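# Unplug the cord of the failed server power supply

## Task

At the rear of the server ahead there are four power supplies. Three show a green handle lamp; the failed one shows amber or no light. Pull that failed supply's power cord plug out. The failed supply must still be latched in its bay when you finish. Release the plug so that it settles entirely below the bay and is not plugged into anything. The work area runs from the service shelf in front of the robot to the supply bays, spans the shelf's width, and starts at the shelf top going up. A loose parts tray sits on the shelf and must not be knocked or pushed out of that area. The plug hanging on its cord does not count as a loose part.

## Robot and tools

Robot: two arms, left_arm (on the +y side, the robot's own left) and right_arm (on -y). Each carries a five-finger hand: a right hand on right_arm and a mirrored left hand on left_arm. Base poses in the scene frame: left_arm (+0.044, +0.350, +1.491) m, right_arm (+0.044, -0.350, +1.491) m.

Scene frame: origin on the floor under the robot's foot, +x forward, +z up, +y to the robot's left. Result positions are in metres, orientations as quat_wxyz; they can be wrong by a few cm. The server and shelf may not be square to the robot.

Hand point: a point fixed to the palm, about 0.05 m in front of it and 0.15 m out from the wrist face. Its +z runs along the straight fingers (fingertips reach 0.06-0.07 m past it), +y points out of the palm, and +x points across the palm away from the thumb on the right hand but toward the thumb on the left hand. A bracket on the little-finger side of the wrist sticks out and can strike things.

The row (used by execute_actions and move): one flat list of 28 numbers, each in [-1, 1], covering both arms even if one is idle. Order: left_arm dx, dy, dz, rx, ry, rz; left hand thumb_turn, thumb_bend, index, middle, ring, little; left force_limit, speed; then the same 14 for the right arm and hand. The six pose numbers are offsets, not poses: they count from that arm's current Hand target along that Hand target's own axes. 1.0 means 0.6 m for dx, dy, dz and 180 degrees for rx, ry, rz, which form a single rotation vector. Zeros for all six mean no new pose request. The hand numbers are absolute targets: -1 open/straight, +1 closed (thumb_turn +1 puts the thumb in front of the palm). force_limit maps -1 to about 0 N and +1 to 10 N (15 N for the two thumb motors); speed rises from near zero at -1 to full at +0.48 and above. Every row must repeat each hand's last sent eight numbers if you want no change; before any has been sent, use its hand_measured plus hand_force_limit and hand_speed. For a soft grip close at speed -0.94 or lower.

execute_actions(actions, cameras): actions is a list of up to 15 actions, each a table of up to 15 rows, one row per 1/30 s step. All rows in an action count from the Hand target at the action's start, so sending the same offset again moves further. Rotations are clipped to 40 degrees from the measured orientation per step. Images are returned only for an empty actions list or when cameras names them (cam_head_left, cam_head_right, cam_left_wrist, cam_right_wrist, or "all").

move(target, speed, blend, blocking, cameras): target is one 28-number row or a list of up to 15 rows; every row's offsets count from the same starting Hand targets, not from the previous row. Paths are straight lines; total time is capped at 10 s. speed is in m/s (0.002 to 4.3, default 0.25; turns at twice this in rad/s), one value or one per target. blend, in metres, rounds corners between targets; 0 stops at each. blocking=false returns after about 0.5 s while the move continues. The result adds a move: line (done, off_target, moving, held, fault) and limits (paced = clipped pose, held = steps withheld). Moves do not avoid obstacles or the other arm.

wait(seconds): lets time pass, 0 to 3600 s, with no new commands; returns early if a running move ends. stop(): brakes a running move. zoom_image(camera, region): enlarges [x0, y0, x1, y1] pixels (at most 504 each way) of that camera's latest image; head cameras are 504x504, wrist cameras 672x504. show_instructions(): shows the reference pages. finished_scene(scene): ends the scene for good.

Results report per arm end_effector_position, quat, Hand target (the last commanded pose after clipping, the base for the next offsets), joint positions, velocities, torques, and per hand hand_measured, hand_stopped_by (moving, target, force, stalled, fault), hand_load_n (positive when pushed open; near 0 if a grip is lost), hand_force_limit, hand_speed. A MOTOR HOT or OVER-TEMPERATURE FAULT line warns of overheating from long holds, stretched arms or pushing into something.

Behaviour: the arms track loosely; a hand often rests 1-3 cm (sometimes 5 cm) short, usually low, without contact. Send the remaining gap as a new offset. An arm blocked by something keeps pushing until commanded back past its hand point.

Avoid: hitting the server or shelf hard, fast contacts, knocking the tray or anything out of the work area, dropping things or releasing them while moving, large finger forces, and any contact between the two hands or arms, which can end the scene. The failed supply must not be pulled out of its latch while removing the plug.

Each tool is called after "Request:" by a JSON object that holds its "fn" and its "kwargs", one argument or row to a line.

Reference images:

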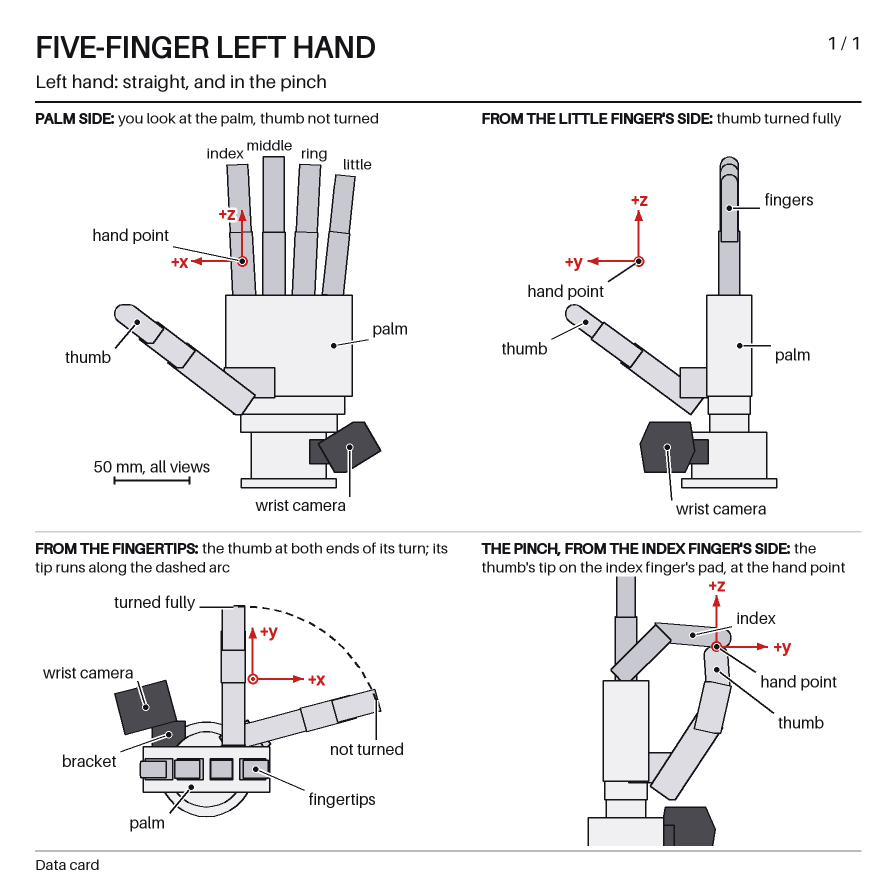

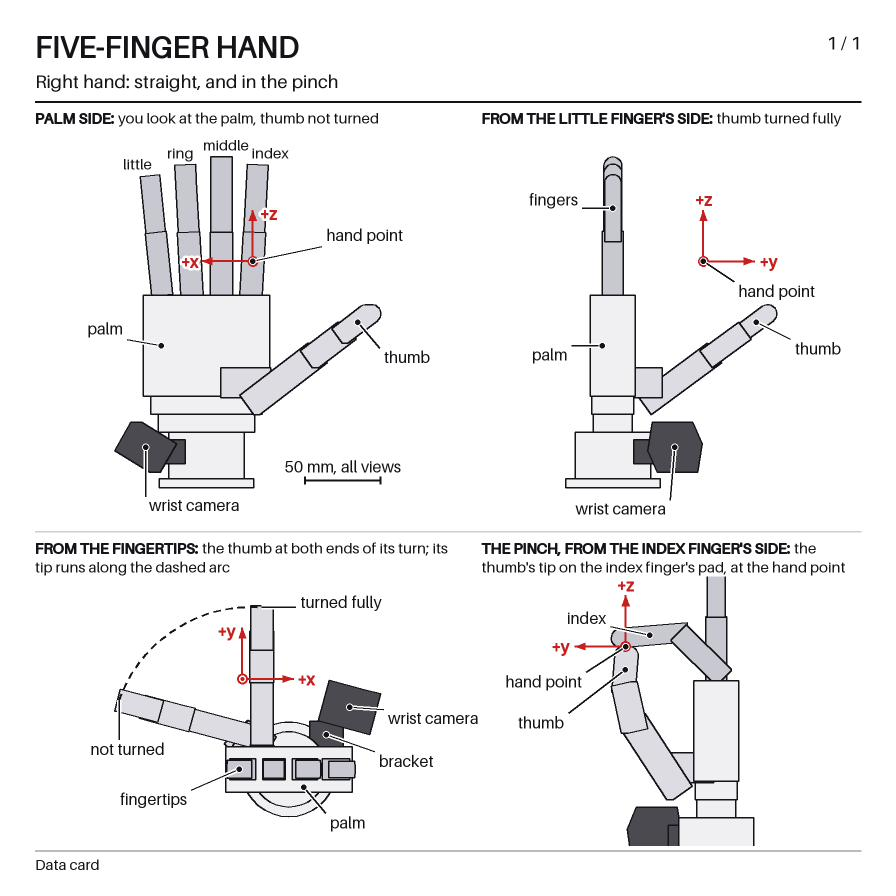

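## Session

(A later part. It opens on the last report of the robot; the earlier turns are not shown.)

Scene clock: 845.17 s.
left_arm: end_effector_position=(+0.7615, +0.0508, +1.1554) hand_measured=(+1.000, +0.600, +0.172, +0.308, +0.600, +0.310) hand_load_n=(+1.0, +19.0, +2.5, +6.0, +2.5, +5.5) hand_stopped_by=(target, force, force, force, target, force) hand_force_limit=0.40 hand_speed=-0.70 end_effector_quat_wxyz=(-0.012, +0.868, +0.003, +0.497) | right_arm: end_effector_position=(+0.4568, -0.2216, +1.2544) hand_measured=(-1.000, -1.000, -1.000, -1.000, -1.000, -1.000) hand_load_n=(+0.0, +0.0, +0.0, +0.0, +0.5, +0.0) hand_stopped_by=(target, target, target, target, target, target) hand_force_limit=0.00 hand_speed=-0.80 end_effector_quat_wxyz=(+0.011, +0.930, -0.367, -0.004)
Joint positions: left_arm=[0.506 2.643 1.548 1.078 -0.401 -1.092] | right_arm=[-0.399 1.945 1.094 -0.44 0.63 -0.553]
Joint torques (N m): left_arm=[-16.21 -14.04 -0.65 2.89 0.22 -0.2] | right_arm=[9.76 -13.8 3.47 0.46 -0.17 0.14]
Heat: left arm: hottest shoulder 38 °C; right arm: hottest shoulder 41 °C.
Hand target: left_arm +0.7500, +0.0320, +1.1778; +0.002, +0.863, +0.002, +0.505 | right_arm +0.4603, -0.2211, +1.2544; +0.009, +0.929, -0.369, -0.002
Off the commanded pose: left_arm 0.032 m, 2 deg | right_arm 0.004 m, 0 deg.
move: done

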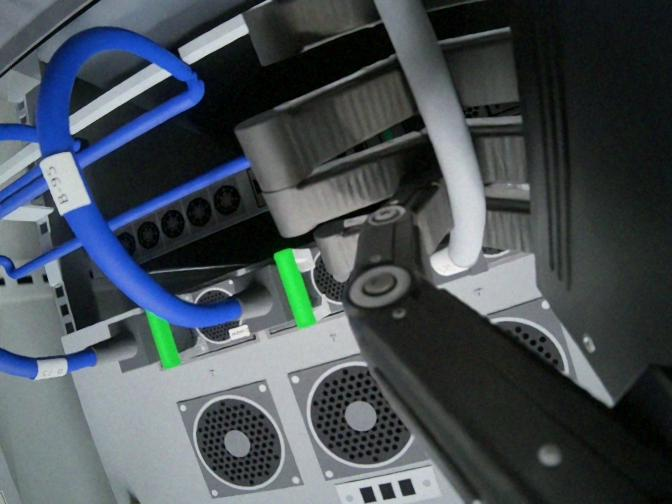

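Request:
{"fn": "move", "kwargs": {
  "target": [-0.041,0,-0.0725,0,0,0,1,0.8,0.6,0.6,0.6,0.6,0.4,-0.7,0,0,0,0,0,0,-1,-1,-1,-1,-1,-1,0,-0.8],
  "speed": 0.06,
  "cameras": ["cam_left_wrist","cam_head_right"]
}}

Request:
{"fn": "zoom_image", "kwargs": {
  "camera": "cam_left_wrist",
  "region": [250, 100, 600, 400]
}}

Request:
{"fn": "zoom_image", "kwargs": {
  "camera": "cam_head_right",
  "region": [150, 320, 250, 420]
}}

Scene clock: 851.37 s.
left_arm: end_effector_position=(+0.7593, +0.0519, +1.1561) hand_measured=(+1.000, +0.600, +0.172, +0.308, +0.598, +0.310) hand_load_n=(+1.0, +19.5, +5.5, +6.5, +3.0, +6.0) hand_stopped_by=(target, force, force, force, target, force) hand_force_limit=0.40 hand_speed=-0.70 end_effector_quat_wxyz=(-0.021, +0.863, -0.003, +0.504) | right_arm: end_effector_position=(+0.4568, -0.2216, +1.2544) hand_measured=(-1.000, -1.000, -1.000, -1.000, -1.000, -1.000) hand_load_n=(+0.0, +0.0, +0.0, +0.0, +0.0, +0.0) hand_stopped_by=(target, target, target, target, target, target) hand_force_limit=0.00 hand_speed=-0.80 end_effector_quat_wxyz=(+0.011, +0.930, -0.367, -0.004)
Joint positions: left_arm=[0.507 2.649 1.545 1.11 -0.399 -1.063] | right_arm=[-0.399 1.945 1.094 -0.44 0.63 -0.553]
Joint torques (N m): left_arm=[-16.91 -13.33 -7.36 5.56 -0.16 -0.52] | right_arm=[9.35 -14.39 3.23 0.47 -0.17 0.1]
Heat: left arm: hottest shoulder 38 °C; right arm: hottest shoulder 41 °C.
Hand target: left_arm +0.6999, +0.0319, +1.1774; +0.002, +0.863, +0.002, +0.505 | right_arm +0.4603, -0.2211, +1.2544; +0.009, +0.929, -0.369, -0.002
Off the commanded pose: left_arm 0.066 m, 3 deg | right_arm 0.004 m, 0 deg.
move: off_target (left_arm)
Images, in order (width x height): cam_head_right 504x504, cam_left_wrist 672x504.

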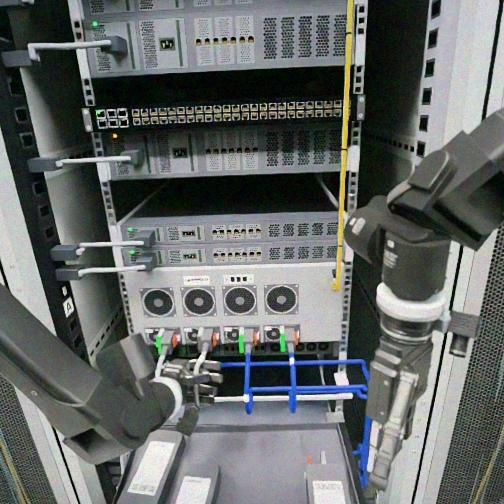

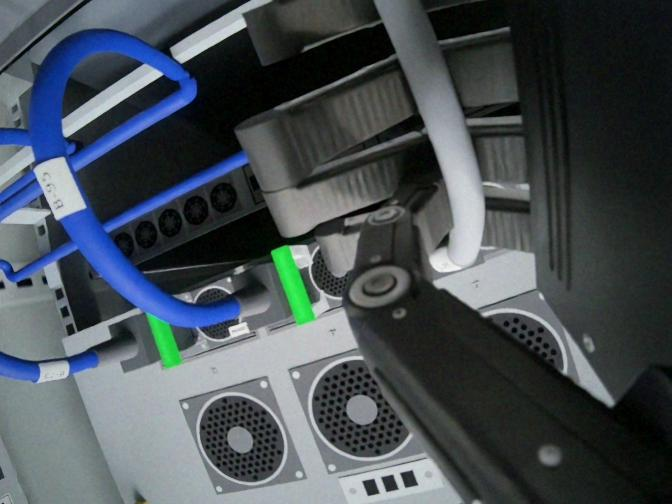

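Scaled by 1.440 from the camera's image (finer frame: 960x720).

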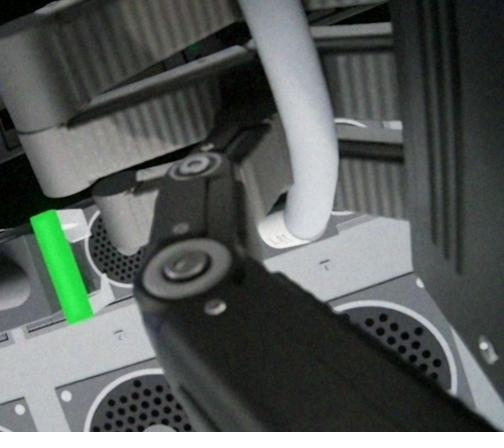

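Scaled by 5.040 from the camera's image (finer frame: 720x720).

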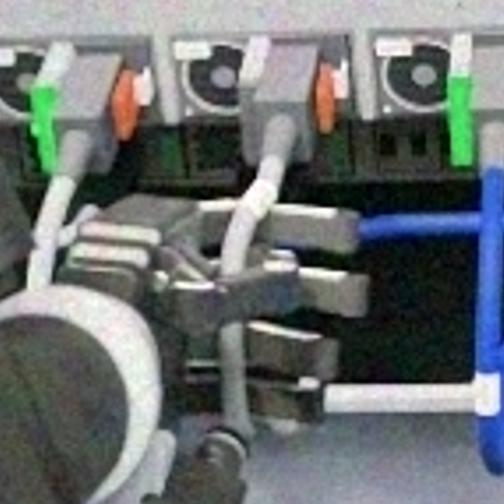

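Request:
{"fn": "move", "kwargs": {
  "target": [-0.041,0,-0.0725,0,0,0,1,0.8,0.6,0.6,0.6,0.6,0.4,-0.7,0,0,0,0,0,0,-1,-1,-1,-1,-1,-1,0,-0.8],
  "speed": 0.1,
  "cameras": ["cam_head_right","cam_left_wrist"]
}}

Scene clock: 868.13 s.
left_arm: end_effector_position=(+0.7559, +0.0517, +1.1556) hand_measured=(+1.000, +0.600, +0.172, +0.308, +0.598, +0.310) hand_load_n=(+1.0, +20.0, +9.0, +6.5, +3.5, +5.5) hand_stopped_by=(target, force, force, force, target, force) hand_force_limit=0.40 hand_speed=-0.70 end_effector_quat_wxyz=(-0.029, +0.858, -0.009, +0.513) | right_arm: end_effector_position=(+0.4568, -0.2216, +1.2544) hand_measured=(-1.000, -1.000, -1.000, -1.000, -1.000, -1.000) hand_load_n=(+0.0, +0.0, +0.0, +0.0, +0.0, +0.0) hand_stopped_by=(target, target, target, target, target, target) hand_force_limit=0.00 hand_speed=-0.80 end_effector_quat_wxyz=(+0.011, +0.930, -0.367, -0.004)
Joint positions: left_arm=[0.507 2.662 1.545 1.147 -0.398 -1.036] | right_arm=[-0.399 1.945 1.094 -0.44 0.63 -0.553]
Joint torques (N m): left_arm=[-17.49 -12.1 -11.99 7.21 -0.48 -0.74] | right_arm=[10.4 -14.56 3.38 0.39 -0.21 0.13]
Heat: left arm: hottest shoulder 38 °C; right arm: hottest shoulder 41 °C.
Hand target: left_arm +0.6500, +0.0317, +1.1775; +0.002, +0.863, +0.002, +0.505 | right_arm +0.4603, -0.2211, +1.2544; +0.009, +0.929, -0.369, -0.002
Off the commanded pose: left_arm 0.110 m, 4 deg | right_arm 0.004 m, 0 deg.
move: off_target (left_arm)

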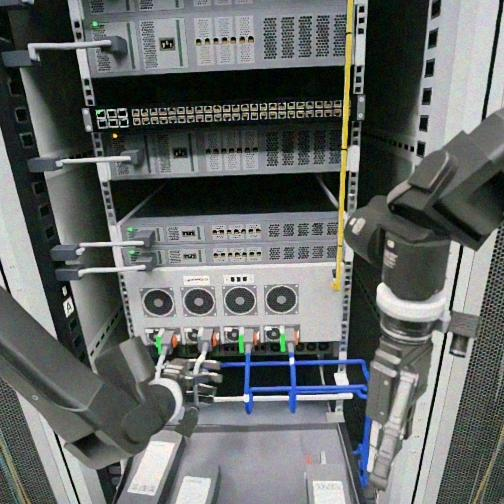

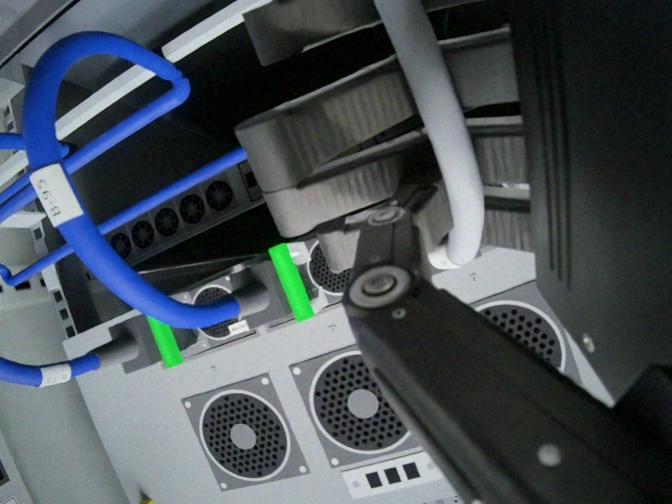

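Request:
{"fn": "move", "kwargs": {
  "target": [-0.041,0,-0.0725,0,0,0,1,0.8,0.6,0.6,0.6,0.6,0.4,-0.7,0,0,0,0,0,0,-1,-1,-1,-1,-1,-1,0,-0.8],
  "speed": 0.1
}}

Request:
{"fn": "zoom_image", "kwargs": {
  "camera": "cam_head_right",
  "region": [130, 320, 250, 420]
}}

Scene clock: 874.67 s.
left_arm: end_effector_position=(+0.7523, +0.0510, +1.1543) hand_measured=(+1.000, +0.600, +0.170, +0.308, +0.598, +0.310) hand_load_n=(+1.0, +20.0, +12.0, +6.0, +3.5, +5.0) hand_stopped_by=(target, force, force, force, target, force) hand_force_limit=0.40 hand_speed=-0.70 end_effector_quat_wxyz=(-0.037, +0.854, -0.015, +0.519) | right_arm: end_effector_position=(+0.4568, -0.2216, +1.2544) hand_measured=(-1.000, -1.000, -1.000, -1.000, -1.000, -1.000) hand_load_n=(+0.0, +0.0, +0.0, +0.0, +0.0, +0.0) hand_stopped_by=(target, target, target, target, target, target) hand_force_limit=0.00 hand_speed=-0.80 end_effector_quat_wxyz=(+0.011, +0.930, -0.367, -0.004)
Joint positions: left_arm=[0.507 2.673 1.545 1.174 -0.396 -1.012] | right_arm=[-0.399 1.945 1.094 -0.44 0.63 -0.553]
Joint torques (N m): left_arm=[-18.08 -10.46 -15.2 8.76 -0.79 -1.05] | right_arm=[9.58 -14.1 3.26 0.18 -0.19 0.13]
Heat: left arm: hottest shoulder 38 °C; right arm: hottest shoulder 41 °C.
Hand target: left_arm +0.6000, +0.0316, +1.1774; +0.003, +0.863, +0.002, +0.505 | right_arm +0.4603, -0.2211, +1.2544; +0.009, +0.929, -0.369, -0.002
Off the commanded pose: left_arm 0.155 m, 5 deg | right_arm 0.004 m, 0 deg.
move: off_target (left_arm)

Scaled by 4.200 from the camera's image (finer frame: 720x720).
This view is cut from an older image: the scene may have changed since it was taken.

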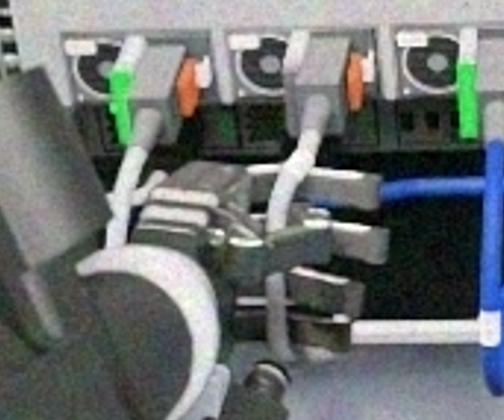

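Request:
{"fn": "move", "kwargs": {
  "target": [-0.041,0,-0.0725,0,0,0,1,0.8,0.6,0.6,0.6,0.6,0.4,-0.7,0,0,0,0,0,0,-1,-1,-1,-1,-1,-1,0,-0.8],
  "speed": 0.1,
  "cameras": ["cam_head_right","cam_left_wrist"]
}}

Request:
{"fn": "zoom_image", "kwargs": {
  "camera": "cam_head_right",
  "region": [130, 320, 250, 420]
}}

Scene clock: 883.70 s.
left_arm: end_effector_position=(+0.7487, +0.0502, +1.1528) hand_measured=(+1.000, +0.600, +0.170, +0.308, +0.598, +0.310) hand_load_n=(+1.0, +20.5, +14.5, +6.5, +3.5, +5.0) hand_stopped_by=(target, force, force, force, target, force) hand_force_limit=0.40 hand_speed=-0.70 end_effector_quat_wxyz=(-0.042, +0.851, -0.019, +0.523) | right_arm: end_effector_position=(+0.4568, -0.2216, +1.2544) hand_measured=(-1.000, -1.000, -1.000, -1.000, -1.000, -1.000) hand_load_n=(+0.0, +0.0, +0.0, +0.0, +0.0, +0.0) hand_stopped_by=(target, target, target, target, target, target) hand_force_limit=0.00 hand_speed=-0.80 end_effector_quat_wxyz=(+0.011, +0.930, -0.367, -0.004)
Joint positions: left_arm=[0.507 2.683 1.545 1.198 -0.394 -0.994] | right_arm=[-0.399 1.945 1.094 -0.44 0.63 -0.553]
Joint torques (N m): left_arm=[-18.61 -8.35 -17.59 9.98 -1.03 -1.28] | right_arm=[9.47 -14.04 3.32 0.4 -0.16 0.13]
Heat: left arm: hottest waist 37 °C; right arm: hottest shoulder 41 °C.
Hand target: left_arm +0.5501, +0.0315, +1.1773; +0.003, +0.863, +0.002, +0.505 | right_arm +0.4603, -0.2211, +1.2544; +0.009, +0.929, -0.369, -0.002
Off the commanded pose: left_arm 0.201 m, 6 deg | right_arm 0.004 m, 0 deg.
move: off_target (left_arm)

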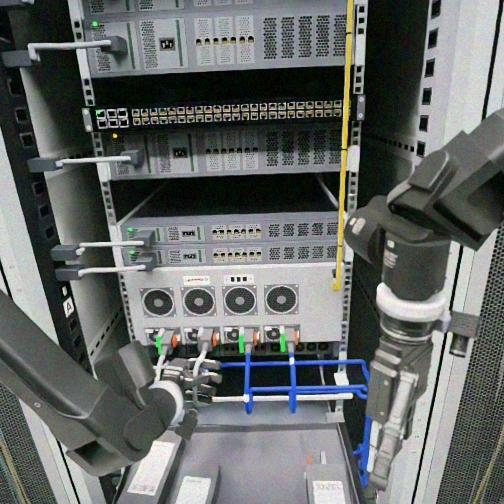

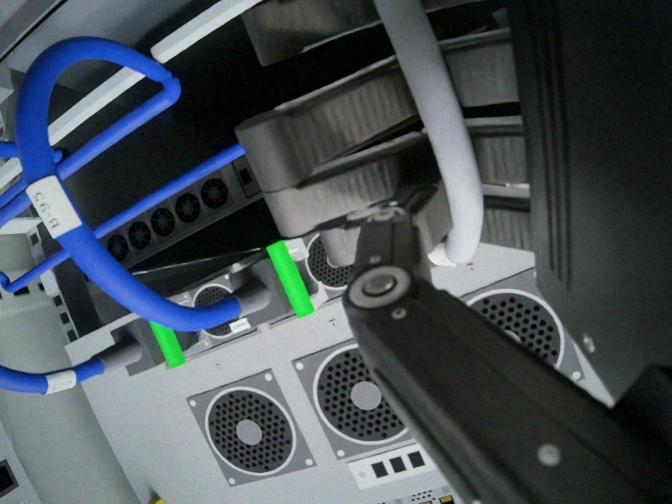

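Scaled by 4.200 from the camera's image (finer frame: 720x720).

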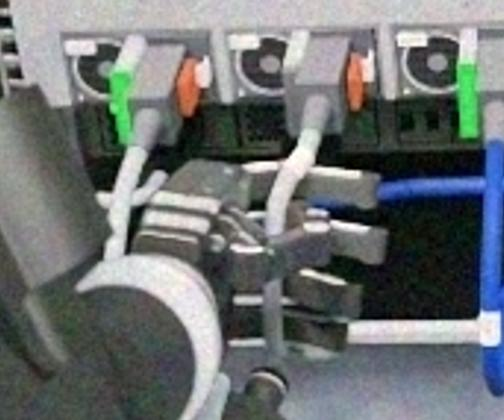

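Request:
{"fn": "zoom_image", "kwargs": {
  "camera": "cam_left_wrist",
  "region": [60, 220, 360, 400]
}}

Request:
{"fn": "zoom_image", "kwargs": {
  "camera": "cam_head_right",
  "region": [185, 320, 235, 365]
}}

Scaled by 1.680 from the camera's image (finer frame: 960x720).

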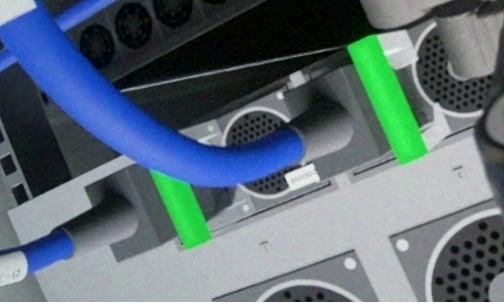

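Scaled by 10.080 from the camera's image (finer frame: 720x720).

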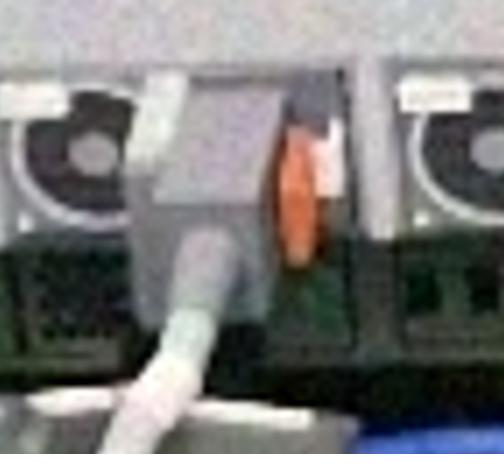

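Request:
{"fn": "move", "kwargs": {
  "target": [
    [0.087,0,-0.049,0,0,0,1,0.8,0.6,0.6,0.6,0.6,0.4,-0.7,0,0,0,0,0,0,-1,-1,-1,-1,-1,-1,0,-0.8],
    [0.087,0.067,-0.049,0,0,0,1,0.8,0.6,0.6,0.6,0.6,0.4,-0.7,0,0,0,0,0,0,-1,-1,-1,-1,-1,-1,0,-0.8],
    [0.087,-0.067,-0.049,0,0,0,1,0.8,0.6,0.6,0.6,0.6,0.4,-0.7,0,0,0,0,0,0,-1,-1,-1,-1,-1,-1,0,-0.8]
  ],
  "speed": 0.12,
  "cameras": ["cam_head_right","cam_left_wrist"]
}}

Request:
{"fn": "zoom_image", "kwargs": {
  "camera": "cam_head_right",
  "region": [150, 320, 250, 420]
}}

Scene clock: 932.73 s.
left_arm: end_effector_position=(+0.7511, +0.0526, +1.1551) hand_measured=(+1.000, +0.600, +0.170, +0.308, +0.598, +0.308) hand_load_n=(+1.0, +20.5, +14.5, +7.0, +4.5, +6.5) hand_stopped_by=(target, force, force, force, target, force) hand_force_limit=0.40 hand_speed=-0.70 end_effector_quat_wxyz=(-0.049, +0.849, -0.031, +0.525) | right_arm: end_effector_position=(+0.4568, -0.2216, +1.2544) hand_measured=(-1.000, -1.000, -1.000, -1.000, -1.000, -1.000) hand_load_n=(+0.0, +0.0, +0.0, +0.0, +0.0, +0.0) hand_stopped_by=(target, target, target, target, target, target) hand_force_limit=0.00 hand_speed=-0.80 end_effector_quat_wxyz=(+0.011, +0.930, -0.367, -0.004)
Joint positions: left_arm=[0.51 2.673 1.54 1.198 -0.387 -0.965] | right_arm=[-0.399 1.945 1.094 -0.44 0.63 -0.553]
Joint torques (N m): left_arm=[-18.78 -15.68 -23.51 9.57 -1.29 -1.56] | right_arm=[9.64 -13.8 3.3 0.4 -0.15 0.13]
Heat: left arm: hottest elbow 43 °C; right arm: hottest shoulder 40 °C.
Hand target: left_arm +0.5499, +0.0721, +1.2368; +0.003, +0.863, +0.002, +0.505 | right_arm +0.4603, -0.2211, +1.2544; +0.009, +0.929, -0.369, -0.002
Off the commanded pose: left_arm 0.218 m, 8 deg | right_arm 0.004 m, 0 deg.
move: off_target (left_arm)

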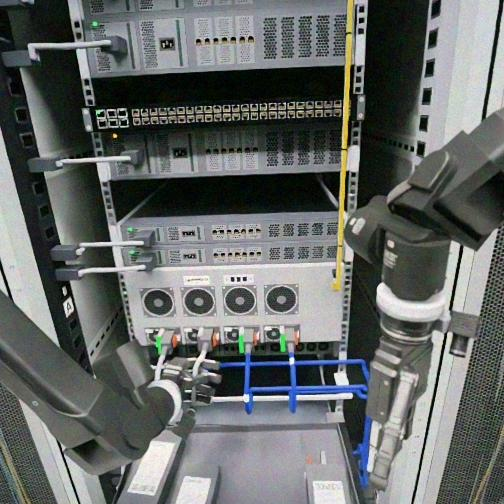

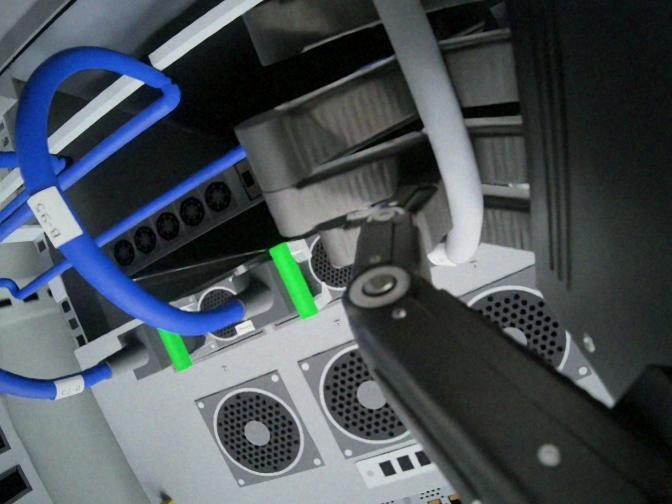

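Scaled by 5.040 from the camera's image (finer frame: 720x720).

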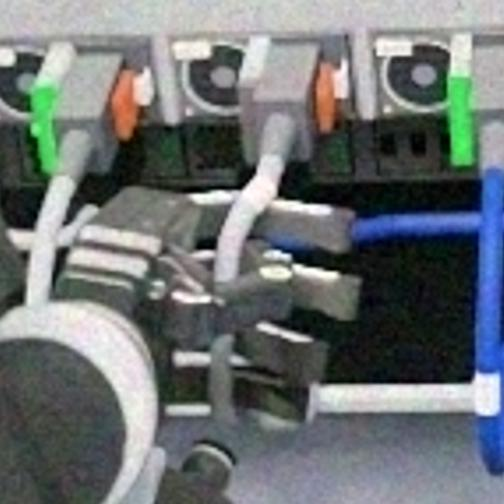

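Request:
{"fn": "wait", "kwargs": {
  "seconds": 0.1,
  "cameras": ["cam_head_left","cam_head_right"]
}}

Request:
{"fn": "zoom_image", "kwargs": {
  "camera": "cam_head_right",
  "region": [180, 320, 240, 380]
}}

Request:
{"fn": "zoom_image", "kwargs": {
  "camera": "cam_head_left",
  "region": [250, 320, 310, 380]
}}

Scene clock: 939.47 s.
left_arm: end_effector_position=(+0.7511, +0.0526, +1.1551) hand_measured=(+1.000, +0.600, +0.170, +0.308, +0.598, +0.308) hand_load_n=(+1.0, +20.5, +14.5, +6.5, +4.5, +6.5) hand_stopped_by=(target, force, force, force, target, force) hand_force_limit=0.40 hand_speed=-0.70 end_effector_quat_wxyz=(-0.049, +0.849, -0.032, +0.525) | right_arm: end_effector_position=(+0.4568, -0.2216, +1.2544) hand_measured=(-1.000, -1.000, -1.000, -1.000, -1.000, -1.000) hand_load_n=(+0.0, +0.0, +0.0, +0.0, +0.0, -0.5) hand_stopped_by=(target, target, target, target, target, target) hand_force_limit=0.00 hand_speed=-0.80 end_effector_quat_wxyz=(+0.011, +0.930, -0.367, -0.004)
Joint positions: left_arm=[0.51 2.673 1.54 1.198 -0.387 -0.964] | right_arm=[-0.399 1.945 1.094 -0.44 0.63 -0.553]
Joint torques (N m): left_arm=[-18.43 -15.62 -23.49 9.61 -1.29 -1.49] | right_arm=[10.17 -14.27 3.36 0.17 -0.18 0.15]
Heat: left arm: hottest elbow 45 °C; right arm: hottest shoulder 40 °C.
Hand target: left_arm +0.5499, +0.0721, +1.2368; +0.002, +0.863, +0.002, +0.505 | right_arm +0.4603, -0.2211, +1.2544; +0.009, +0.929, -0.369, -0.002
Off the commanded pose: left_arm 0.218 m, 8 deg | right_arm 0.004 m, 0 deg.
wait: 0.10 s; at rest from the start

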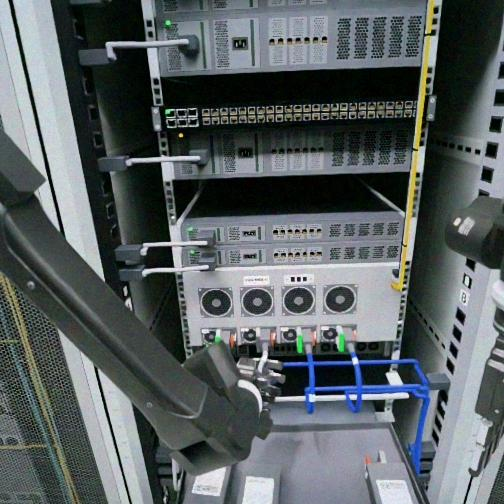

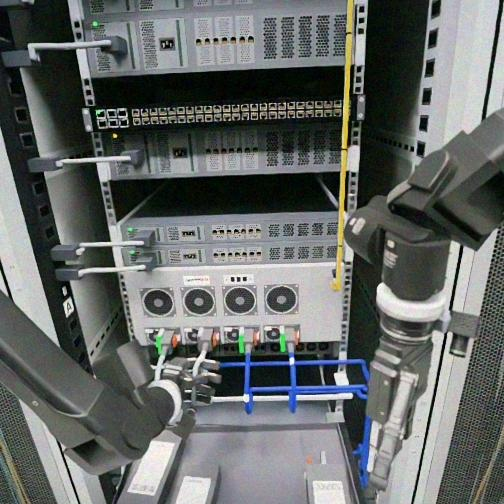

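Scaled by 8.400 from the camera's image (finer frame: 720x720).

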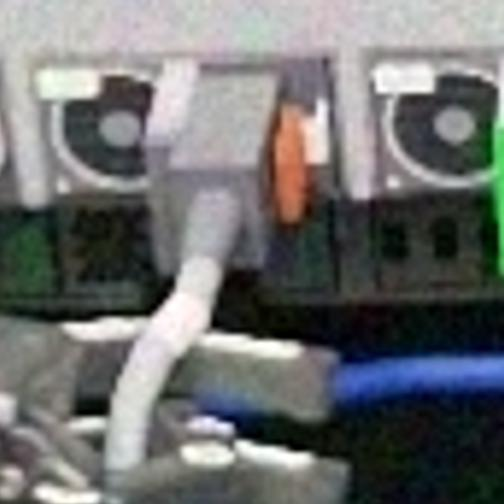

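Scaled by 8.400 from the camera's image (finer frame: 720x720).

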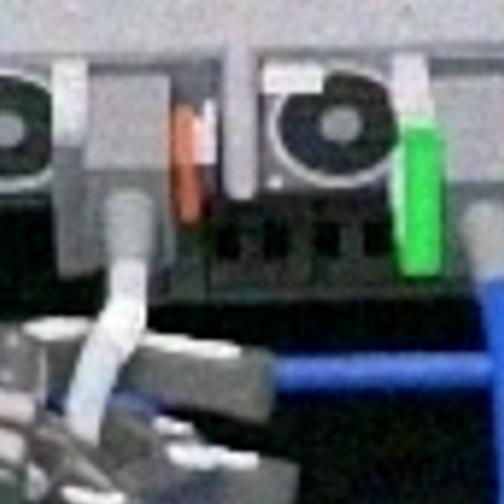

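Request:
{"fn": "move", "kwargs": {
  "target": [0.071,0.037,0.371,0,0,0,1,0.8,0.6,0.6,0.6,0.6,0.4,-0.7,0,0,0,0,0,0,-1,-1,-1,-1,-1,-1,0,-0.8],
  "speed": 0.1
}}

Scene clock: 1007.33 s.
left_arm: end_effector_position=(+0.7631, +0.0527, +1.1538) hand_measured=(+1.000, +0.600, +0.172, +0.308, +0.598, +0.310) hand_load_n=(+1.5, +19.0, +3.0, +6.0, +2.0, +1.5) hand_stopped_by=(target, force, force, force, target, force) hand_force_limit=0.40 hand_speed=-0.70 end_effector_quat_wxyz=(-0.005, +0.865, -0.006, +0.502) | right_arm: end_effector_position=(+0.4568, -0.2216, +1.2544) hand_measured=(-1.000, -1.000, -1.000, -1.000, -1.000, -1.000) hand_load_n=(+0.0, +0.0, +0.0, +0.0, +0.0, +0.0) hand_stopped_by=(target, target, target, target, target, target) hand_force_limit=0.00 hand_speed=-0.80 end_effector_quat_wxyz=(+0.011, +0.930, -0.367, -0.004)
Joint positions: left_arm=[0.518 2.643 1.551 1.077 -0.364 -1.081] | right_arm=[-0.399 1.945 1.094 -0.44 0.63 -0.553]
Joint torques (N m): left_arm=[-13.8 -14.1 1.28 1.83 0.19 -0.29] | right_arm=[9.58 -14.74 3.21 0.47 -0.2 0.14]
Heat: left arm: hottest elbow 59 °C; right arm: hottest shoulder 40 °C.
Hand target: left_arm +0.7649, +0.0498, +1.1651; +0.002, +0.863, +0.002, +0.505 | right_arm +0.4603, -0.2211, +1.2544; +0.009, +0.929, -0.369, -0.002
Off the commanded pose: left_arm 0.012 m, 1 deg | right_arm 0.004 m, 0 deg.
move: off_target (left_arm)

Request:
{"fn": "move", "kwargs": {
  "target": [0,0,0,0,0,0,1,0.0,0.1,0.1,-0.2,-0.4,0.4,-0.5,0,0,0,0,0,0,-1,-1,-1,-1,-1,-1,0,-0.8],
  "cameras": ["cam_head_right","cam_left_wrist"]
}}

Request:
{"fn": "zoom_image", "kwargs": {
  "camera": "cam_head_right",
  "region": [150, 320, 250, 420]
}}

Scene clock: 1013.43 s.
left_arm: end_effector_position=(+0.7613, +0.0528, +1.1533) hand_measured=(+1.000, +0.000, +0.100, +0.100, -0.200, -0.400) hand_load_n=(+0.0, +0.0, +0.0, +0.0, +0.0, +0.0) hand_stopped_by=(target, target, target, target, target, target) hand_force_limit=0.40 hand_speed=-0.50 end_effector_quat_wxyz=(-0.002, +0.866, -0.002, +0.501) | right_arm: end_effector_position=(+0.4568, -0.2216, +1.2544) hand_measured=(-1.000, -1.000, -1.000, -1.000, -1.000, -1.000) hand_load_n=(+0.0, +0.0, +0.0, +0.0, +0.0, +0.0) hand_stopped_by=(target, target, target, target, target, target) hand_force_limit=0.00 hand_speed=-0.80 end_effector_quat_wxyz=(+0.011, +0.930, -0.367, -0.004)
Joint positions: left_arm=[0.518 2.643 1.547 1.077 -0.365 -1.092] | right_arm=[-0.399 1.945 1.094 -0.44 0.63 -0.553]
Joint torques (N m): left_arm=[-13.68 -13.98 1.57 1.84 0.23 -0.19] | right_arm=[9.58 -14.27 3.33 0.47 -0.21 0.13]
Heat: left arm: hottest elbow 58 °C; right arm: hottest shoulder 40 °C.
Hand target: left_arm +0.7651, +0.0499, +1.1652; +0.002, +0.863, +0.002, +0.505 | right_arm +0.4603, -0.2211, +1.2544; +0.009, +0.929, -0.369, -0.002
Off the commanded pose: left_arm 0.013 m, 1 deg | right_arm 0.004 m, 0 deg.
move: done

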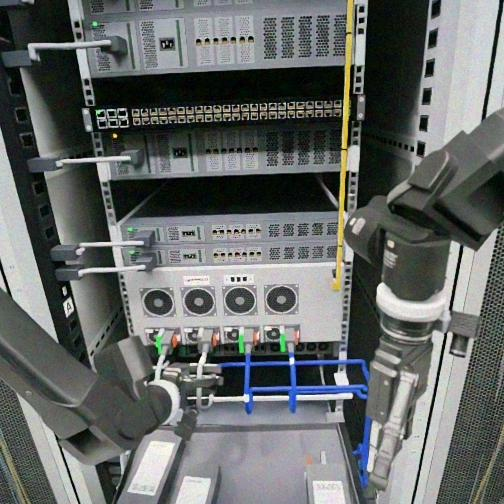

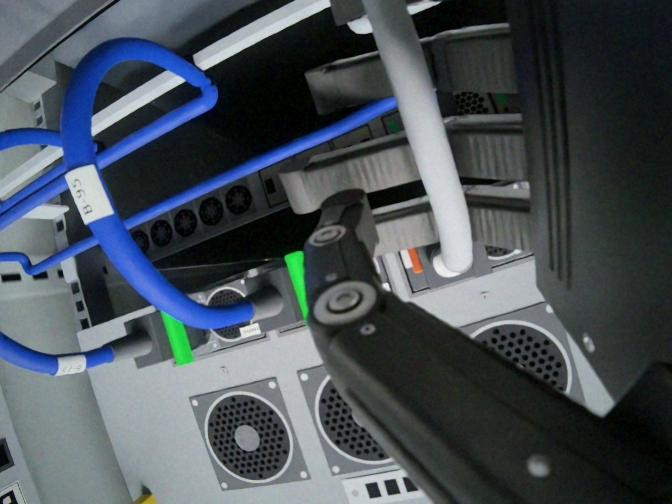

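Scaled by 5.040 from the camera's image (finer frame: 720x720).

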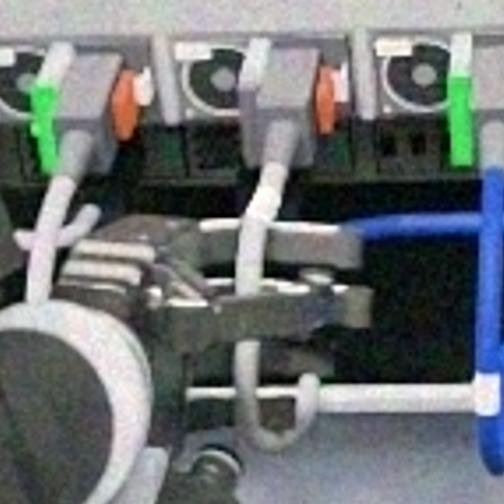

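Request:
{"fn": "move", "kwargs": {
  "target": [0.01,0,0.0,0,-0.14,0,1,0.0,0.1,0.1,-0.2,-0.4,0.4,-0.5,0,0,0,0,0,0,-1,-1,-1,-1,-1,-1,0,-0.8],
  "speed": 0.15,
  "cameras": ["cam_head_right","cam_left_wrist"]
}}

Request:
{"fn": "zoom_image", "kwargs": {
  "camera": "cam_head_right",
  "region": [150, 320, 250, 420]
}}

Scene clock: 1027.77 s.
left_arm: end_effector_position=(+0.7605, +0.0661, +1.1475) hand_measured=(+1.000, +0.000, +0.100, +0.100, -0.200, -0.400) hand_load_n=(+0.0, +0.0, +0.0, +0.5, +1.0, +0.0) hand_stopped_by=(target, target, target, target, target, target) hand_force_limit=0.40 hand_speed=-0.50 end_effector_quat_wxyz=(-0.006, +0.955, +0.007, +0.296) | right_arm: end_effector_position=(+0.4568, -0.2216, +1.2544) hand_measured=(-1.000, -1.000, -1.000, -1.000, -1.000, -1.000) hand_load_n=(+0.0, +0.0, +0.0, +0.0, +0.0, +0.0) hand_stopped_by=(target, target, target, target, target, target) hand_force_limit=0.00 hand_speed=-0.80 end_effector_quat_wxyz=(+0.011, +0.930, -0.367, -0.004)
Joint positions: left_arm=[0.482 2.438 1.527 0.424 -0.574 -1.328] | right_arm=[-0.399 1.945 1.094 -0.44 0.63 -0.553]
Joint torques (N m): left_arm=[-15.79 -14.97 3.48 0.77 -0.05 -0.1] | right_arm=[9.47 -13.92 3.26 0.25 -0.15 0.17]
Heat: left arm: hottest elbow 54 °C; right arm: hottest shoulder 40 °C.
Hand target: left_arm +0.7679, +0.0499, +1.1704; +0.003, +0.952, +0.002, +0.305 | right_arm +0.4603, -0.2211, +1.2544; +0.009, +0.929, -0.369, -0.002
Off the commanded pose: left_arm 0.029 m, 2 deg | right_arm 0.004 m, 0 deg.
move: off_target (left_arm)

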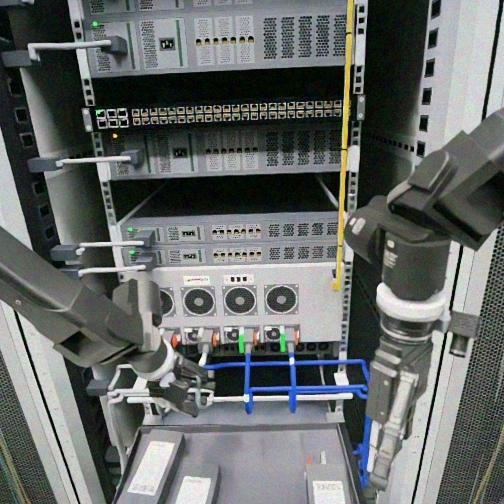

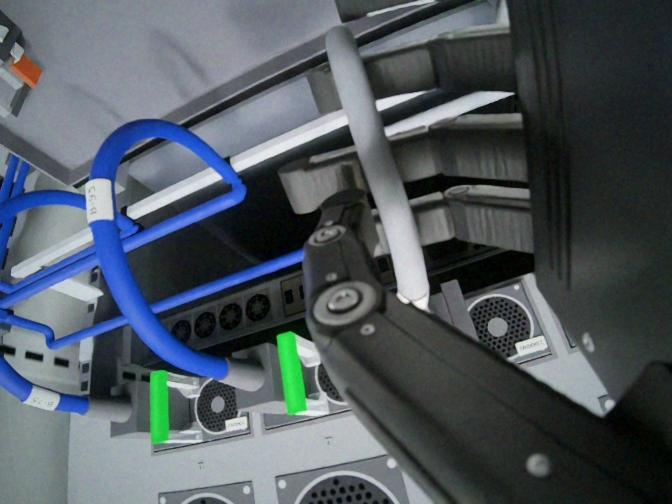

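Scaled by 5.040 from the camera's image (finer frame: 720x720).

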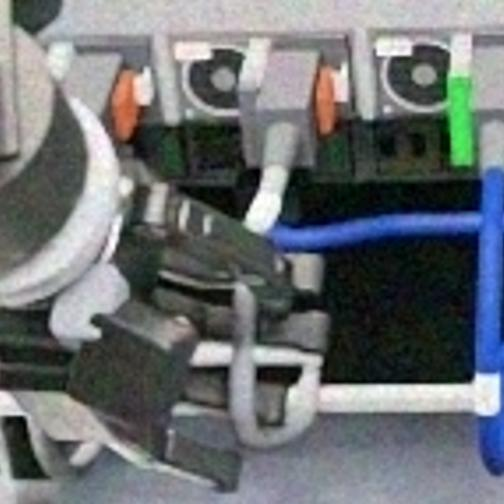

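Request:
{"fn": "move", "kwargs": {
  "target": [0.065,0.017,-0.005,0,-0.111,0,1,0.0,0.1,0.1,-0.2,-0.4,0.4,-0.5,0,0,0,0,0,0,-1,-1,-1,-1,-1,-1,0,-0.8],
  "speed": 0.12,
  "cameras": ["cam_head_right","cam_left_wrist"]
}}

Request:
{"fn": "zoom_image", "kwargs": {
  "camera": "cam_head_right",
  "region": [150, 320, 250, 420]
}}

Scene clock: 1037.90 s.
left_arm: end_effector_position=(+0.7815, +0.0688, +1.1592) hand_measured=(+1.000, +0.000, +0.100, +0.100, -0.200, -0.400) hand_load_n=(-0.5, +1.0, +0.0, +1.5, +3.0, +0.0) hand_stopped_by=(target, target, target, target, target, target) hand_force_limit=0.40 hand_speed=-0.50 end_effector_quat_wxyz=(-0.011, +0.993, +0.009, +0.115) | right_arm: end_effector_position=(+0.4568, -0.2216, +1.2544) hand_measured=(-1.000, -1.000, -1.000, -1.000, -1.000, -1.000) hand_load_n=(+0.0, +0.0, +0.0, +0.0, +0.0, +0.0) hand_stopped_by=(target, target, target, target, target, target) hand_force_limit=0.00 hand_speed=-0.80 end_effector_quat_wxyz=(+0.011, +0.930, -0.367, -0.004)
Joint positions: left_arm=[0.458 2.412 1.833 -0.369 -0.646 -1.607] | right_arm=[-0.399 1.945 1.094 -0.44 0.63 -0.553]
Joint torques (N m): left_arm=[-18.43 -16.09 6.98 0.12 0.01 -0.13] | right_arm=[9.76 -13.98 3.38 0.32 -0.15 0.16]
Heat: left arm: hottest elbow 51 °C; right arm: hottest shoulder 40 °C.
Hand target: left_arm +0.7979, +0.0399, +1.1955; +0.003, +0.991, +0.001, +0.135 | right_arm +0.4603, -0.2211, +1.2544; +0.009, +0.929, -0.369, -0.002
Off the commanded pose: left_arm 0.049 m, 3 deg | right_arm 0.004 m, 0 deg.
move: off_target (left_arm)

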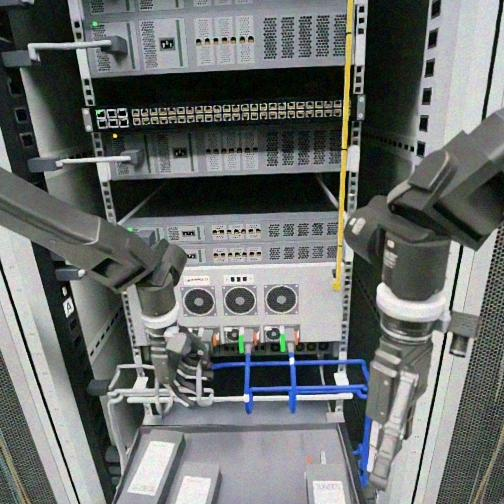

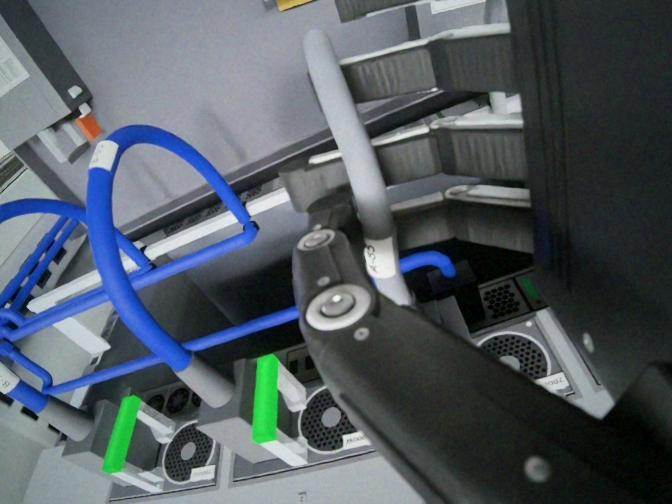

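Scaled by 5.040 from the camera's image (finer frame: 720x720).

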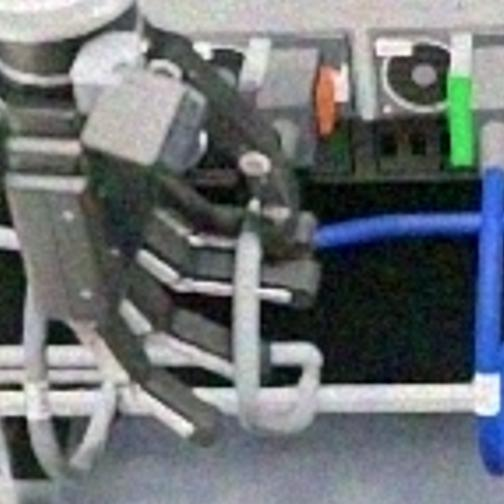

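Request:
{"fn": "move", "kwargs": {
  "target": [0.038,0.042,0.019,0,0,0,1,0.0,0.1,0.1,-0.4,-0.5,0.4,-0.5,0,0,0,0,0,0,-1,-1,-1,-1,-1,-1,0,-0.8],
  "speed": 0.1,
  "cameras": ["cam_head_right","cam_left_wrist"]
}}

Request:
{"fn": "zoom_image", "kwargs": {
  "camera": "cam_head_right",
  "region": [150, 320, 250, 420]
}}

Scene clock: 1056.43 s.
left_arm: end_effector_position=(+0.7973, +0.0449, +1.1580) hand_measured=(+1.000, +0.000, +0.100, +0.100, -0.400, -0.500) hand_load_n=(+0.0, +0.0, +0.5, +0.0, +0.0, +0.5) hand_stopped_by=(target, target, target, target, target, target) hand_force_limit=0.40 hand_speed=-0.50 end_effector_quat_wxyz=(-0.016, +0.994, -0.003, +0.106) | right_arm: end_effector_position=(+0.4568, -0.2216, +1.2544) hand_measured=(-1.000, -1.000, -1.000, -1.000, -1.000, -1.000) hand_load_n=(+0.0, +0.0, +0.0, +0.0, +0.0, -0.5) hand_stopped_by=(target, target, target, target, target, target) hand_force_limit=0.00 hand_speed=-0.80 end_effector_quat_wxyz=(+0.011, +0.930, -0.367, -0.004)
Joint positions: left_arm=[0.434 2.488 1.984 -0.482 -0.667 -1.62] | right_arm=[-0.399 1.945 1.094 -0.44 0.63 -0.553]
Joint torques (N m): left_arm=[-18.67 -15.21 9.16 0.91 0.46 -0.17] | right_arm=[9.76 -14.21 3.26 0.43 -0.2 0.13]
Heat: left arm: hottest elbow 47 °C; right arm: hottest shoulder 40 °C.
Hand target: left_arm +0.8230, +0.0146, +1.1907; +0.003, +0.991, +0.001, +0.135 | right_arm +0.4603, -0.2211, +1.2544; +0.009, +0.929, -0.369, -0.002
Off the commanded pose: left_arm 0.051 m, 4 deg | right_arm 0.004 m, 0 deg.
move: off_target (left_arm)

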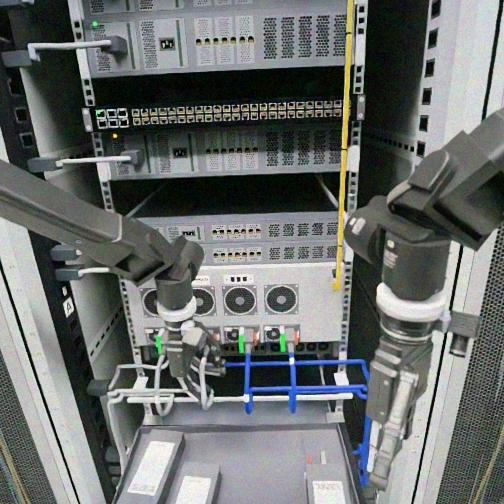

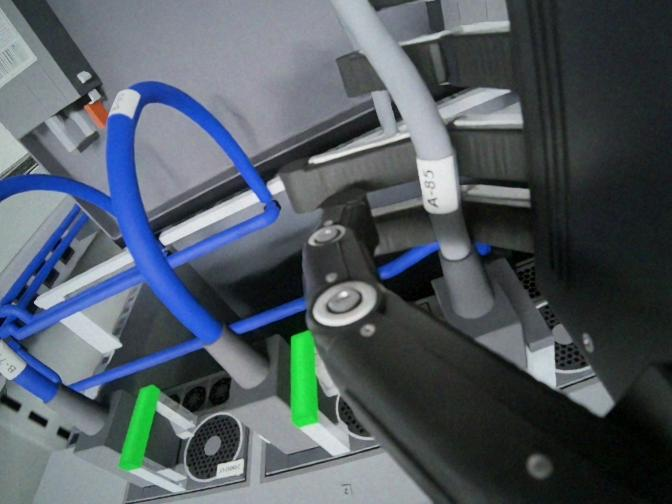

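Scaled by 5.040 from the camera's image (finer frame: 720x720).

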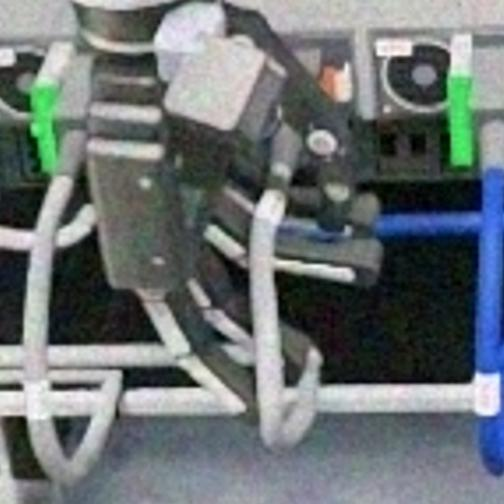

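Request:
{"fn": "move", "kwargs": {
  "target": [0.019,0,0.005,0,0,0,1,0.9,0.6,0.6,0.0,-0.5,0.5,-0.7,0,0,0,0,0,0,-1,-1,-1,-1,-1,-1,0,-0.8],
  "speed": 0.1,
  "cameras": ["cam_head_right","cam_left_wrist"]
}}

Request:
{"fn": "zoom_image", "kwargs": {
  "camera": "cam_head_right",
  "region": [150, 320, 250, 420]
}}

Scene clock: 1071.20 s.
left_arm: end_effector_position=(+0.8013, +0.0435, +1.1546) hand_measured=(+1.000, +0.144, +0.314, +0.260, +0.000, -0.500) hand_load_n=(-1.5, +11.5, +7.0, +8.5, +0.0, +0.0) hand_stopped_by=(target, force, force, force, target, target) hand_force_limit=0.50 hand_speed=-0.70 end_effector_quat_wxyz=(-0.021, +0.995, -0.006, +0.101) | right_arm: end_effector_position=(+0.4568, -0.2216, +1.2544) hand_measured=(-1.000, -1.000, -1.000, -1.000, -1.000, -1.000) hand_load_n=(+0.0, +0.0, +0.0, +0.0, +0.0, +0.0) hand_stopped_by=(target, target, target, target, target, target) hand_force_limit=0.00 hand_speed=-0.80 end_effector_quat_wxyz=(+0.011, +0.930, -0.367, -0.004)
Joint positions: left_arm=[0.434 2.51 2.031 -0.522 -0.674 -1.623] | right_arm=[-0.399 1.945 1.094 -0.44 0.63 -0.553]
Joint torques (N m): left_arm=[-18.55 -15.68 9.84 1.16 0.84 -0.09] | right_arm=[9.99 -14.1 3.36 0.34 -0.15 0.11]
Heat: left arm: hottest elbow 46 °C; right arm: hottest shoulder 40 °C.
Hand target: left_arm +0.8349, +0.0147, +1.1910; +0.003, +0.991, +0.001, +0.135 | right_arm +0.4603, -0.2211, +1.2544; +0.009, +0.929, -0.369, -0.002
Off the commanded pose: left_arm 0.057 m, 5 deg | right_arm 0.004 m, 0 deg.
move: off_target (left_arm)

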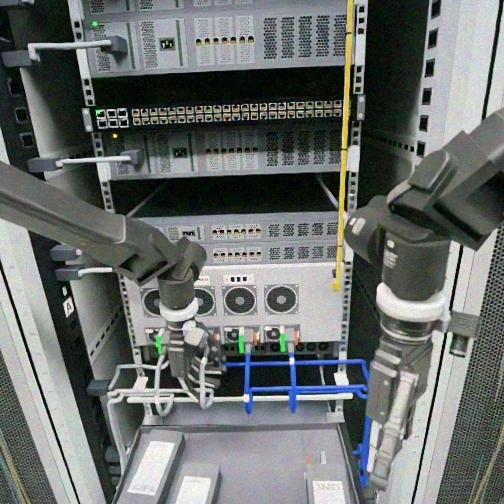

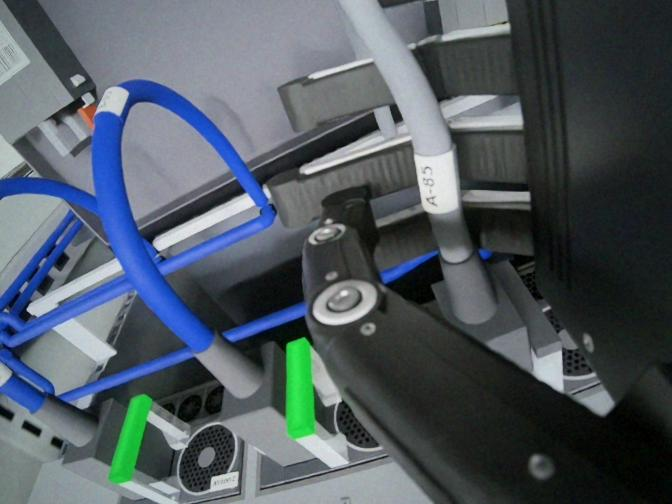

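Scaled by 5.040 from the camera's image (finer frame: 720x720).

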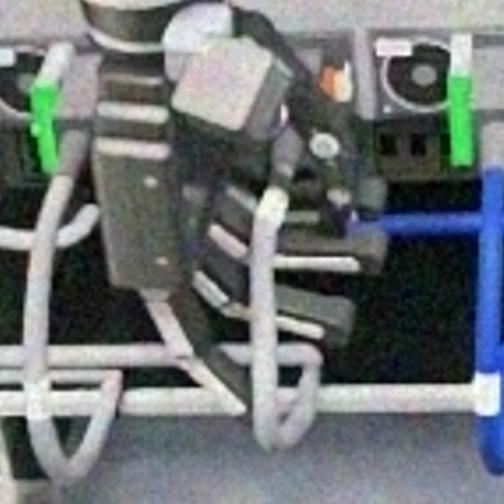

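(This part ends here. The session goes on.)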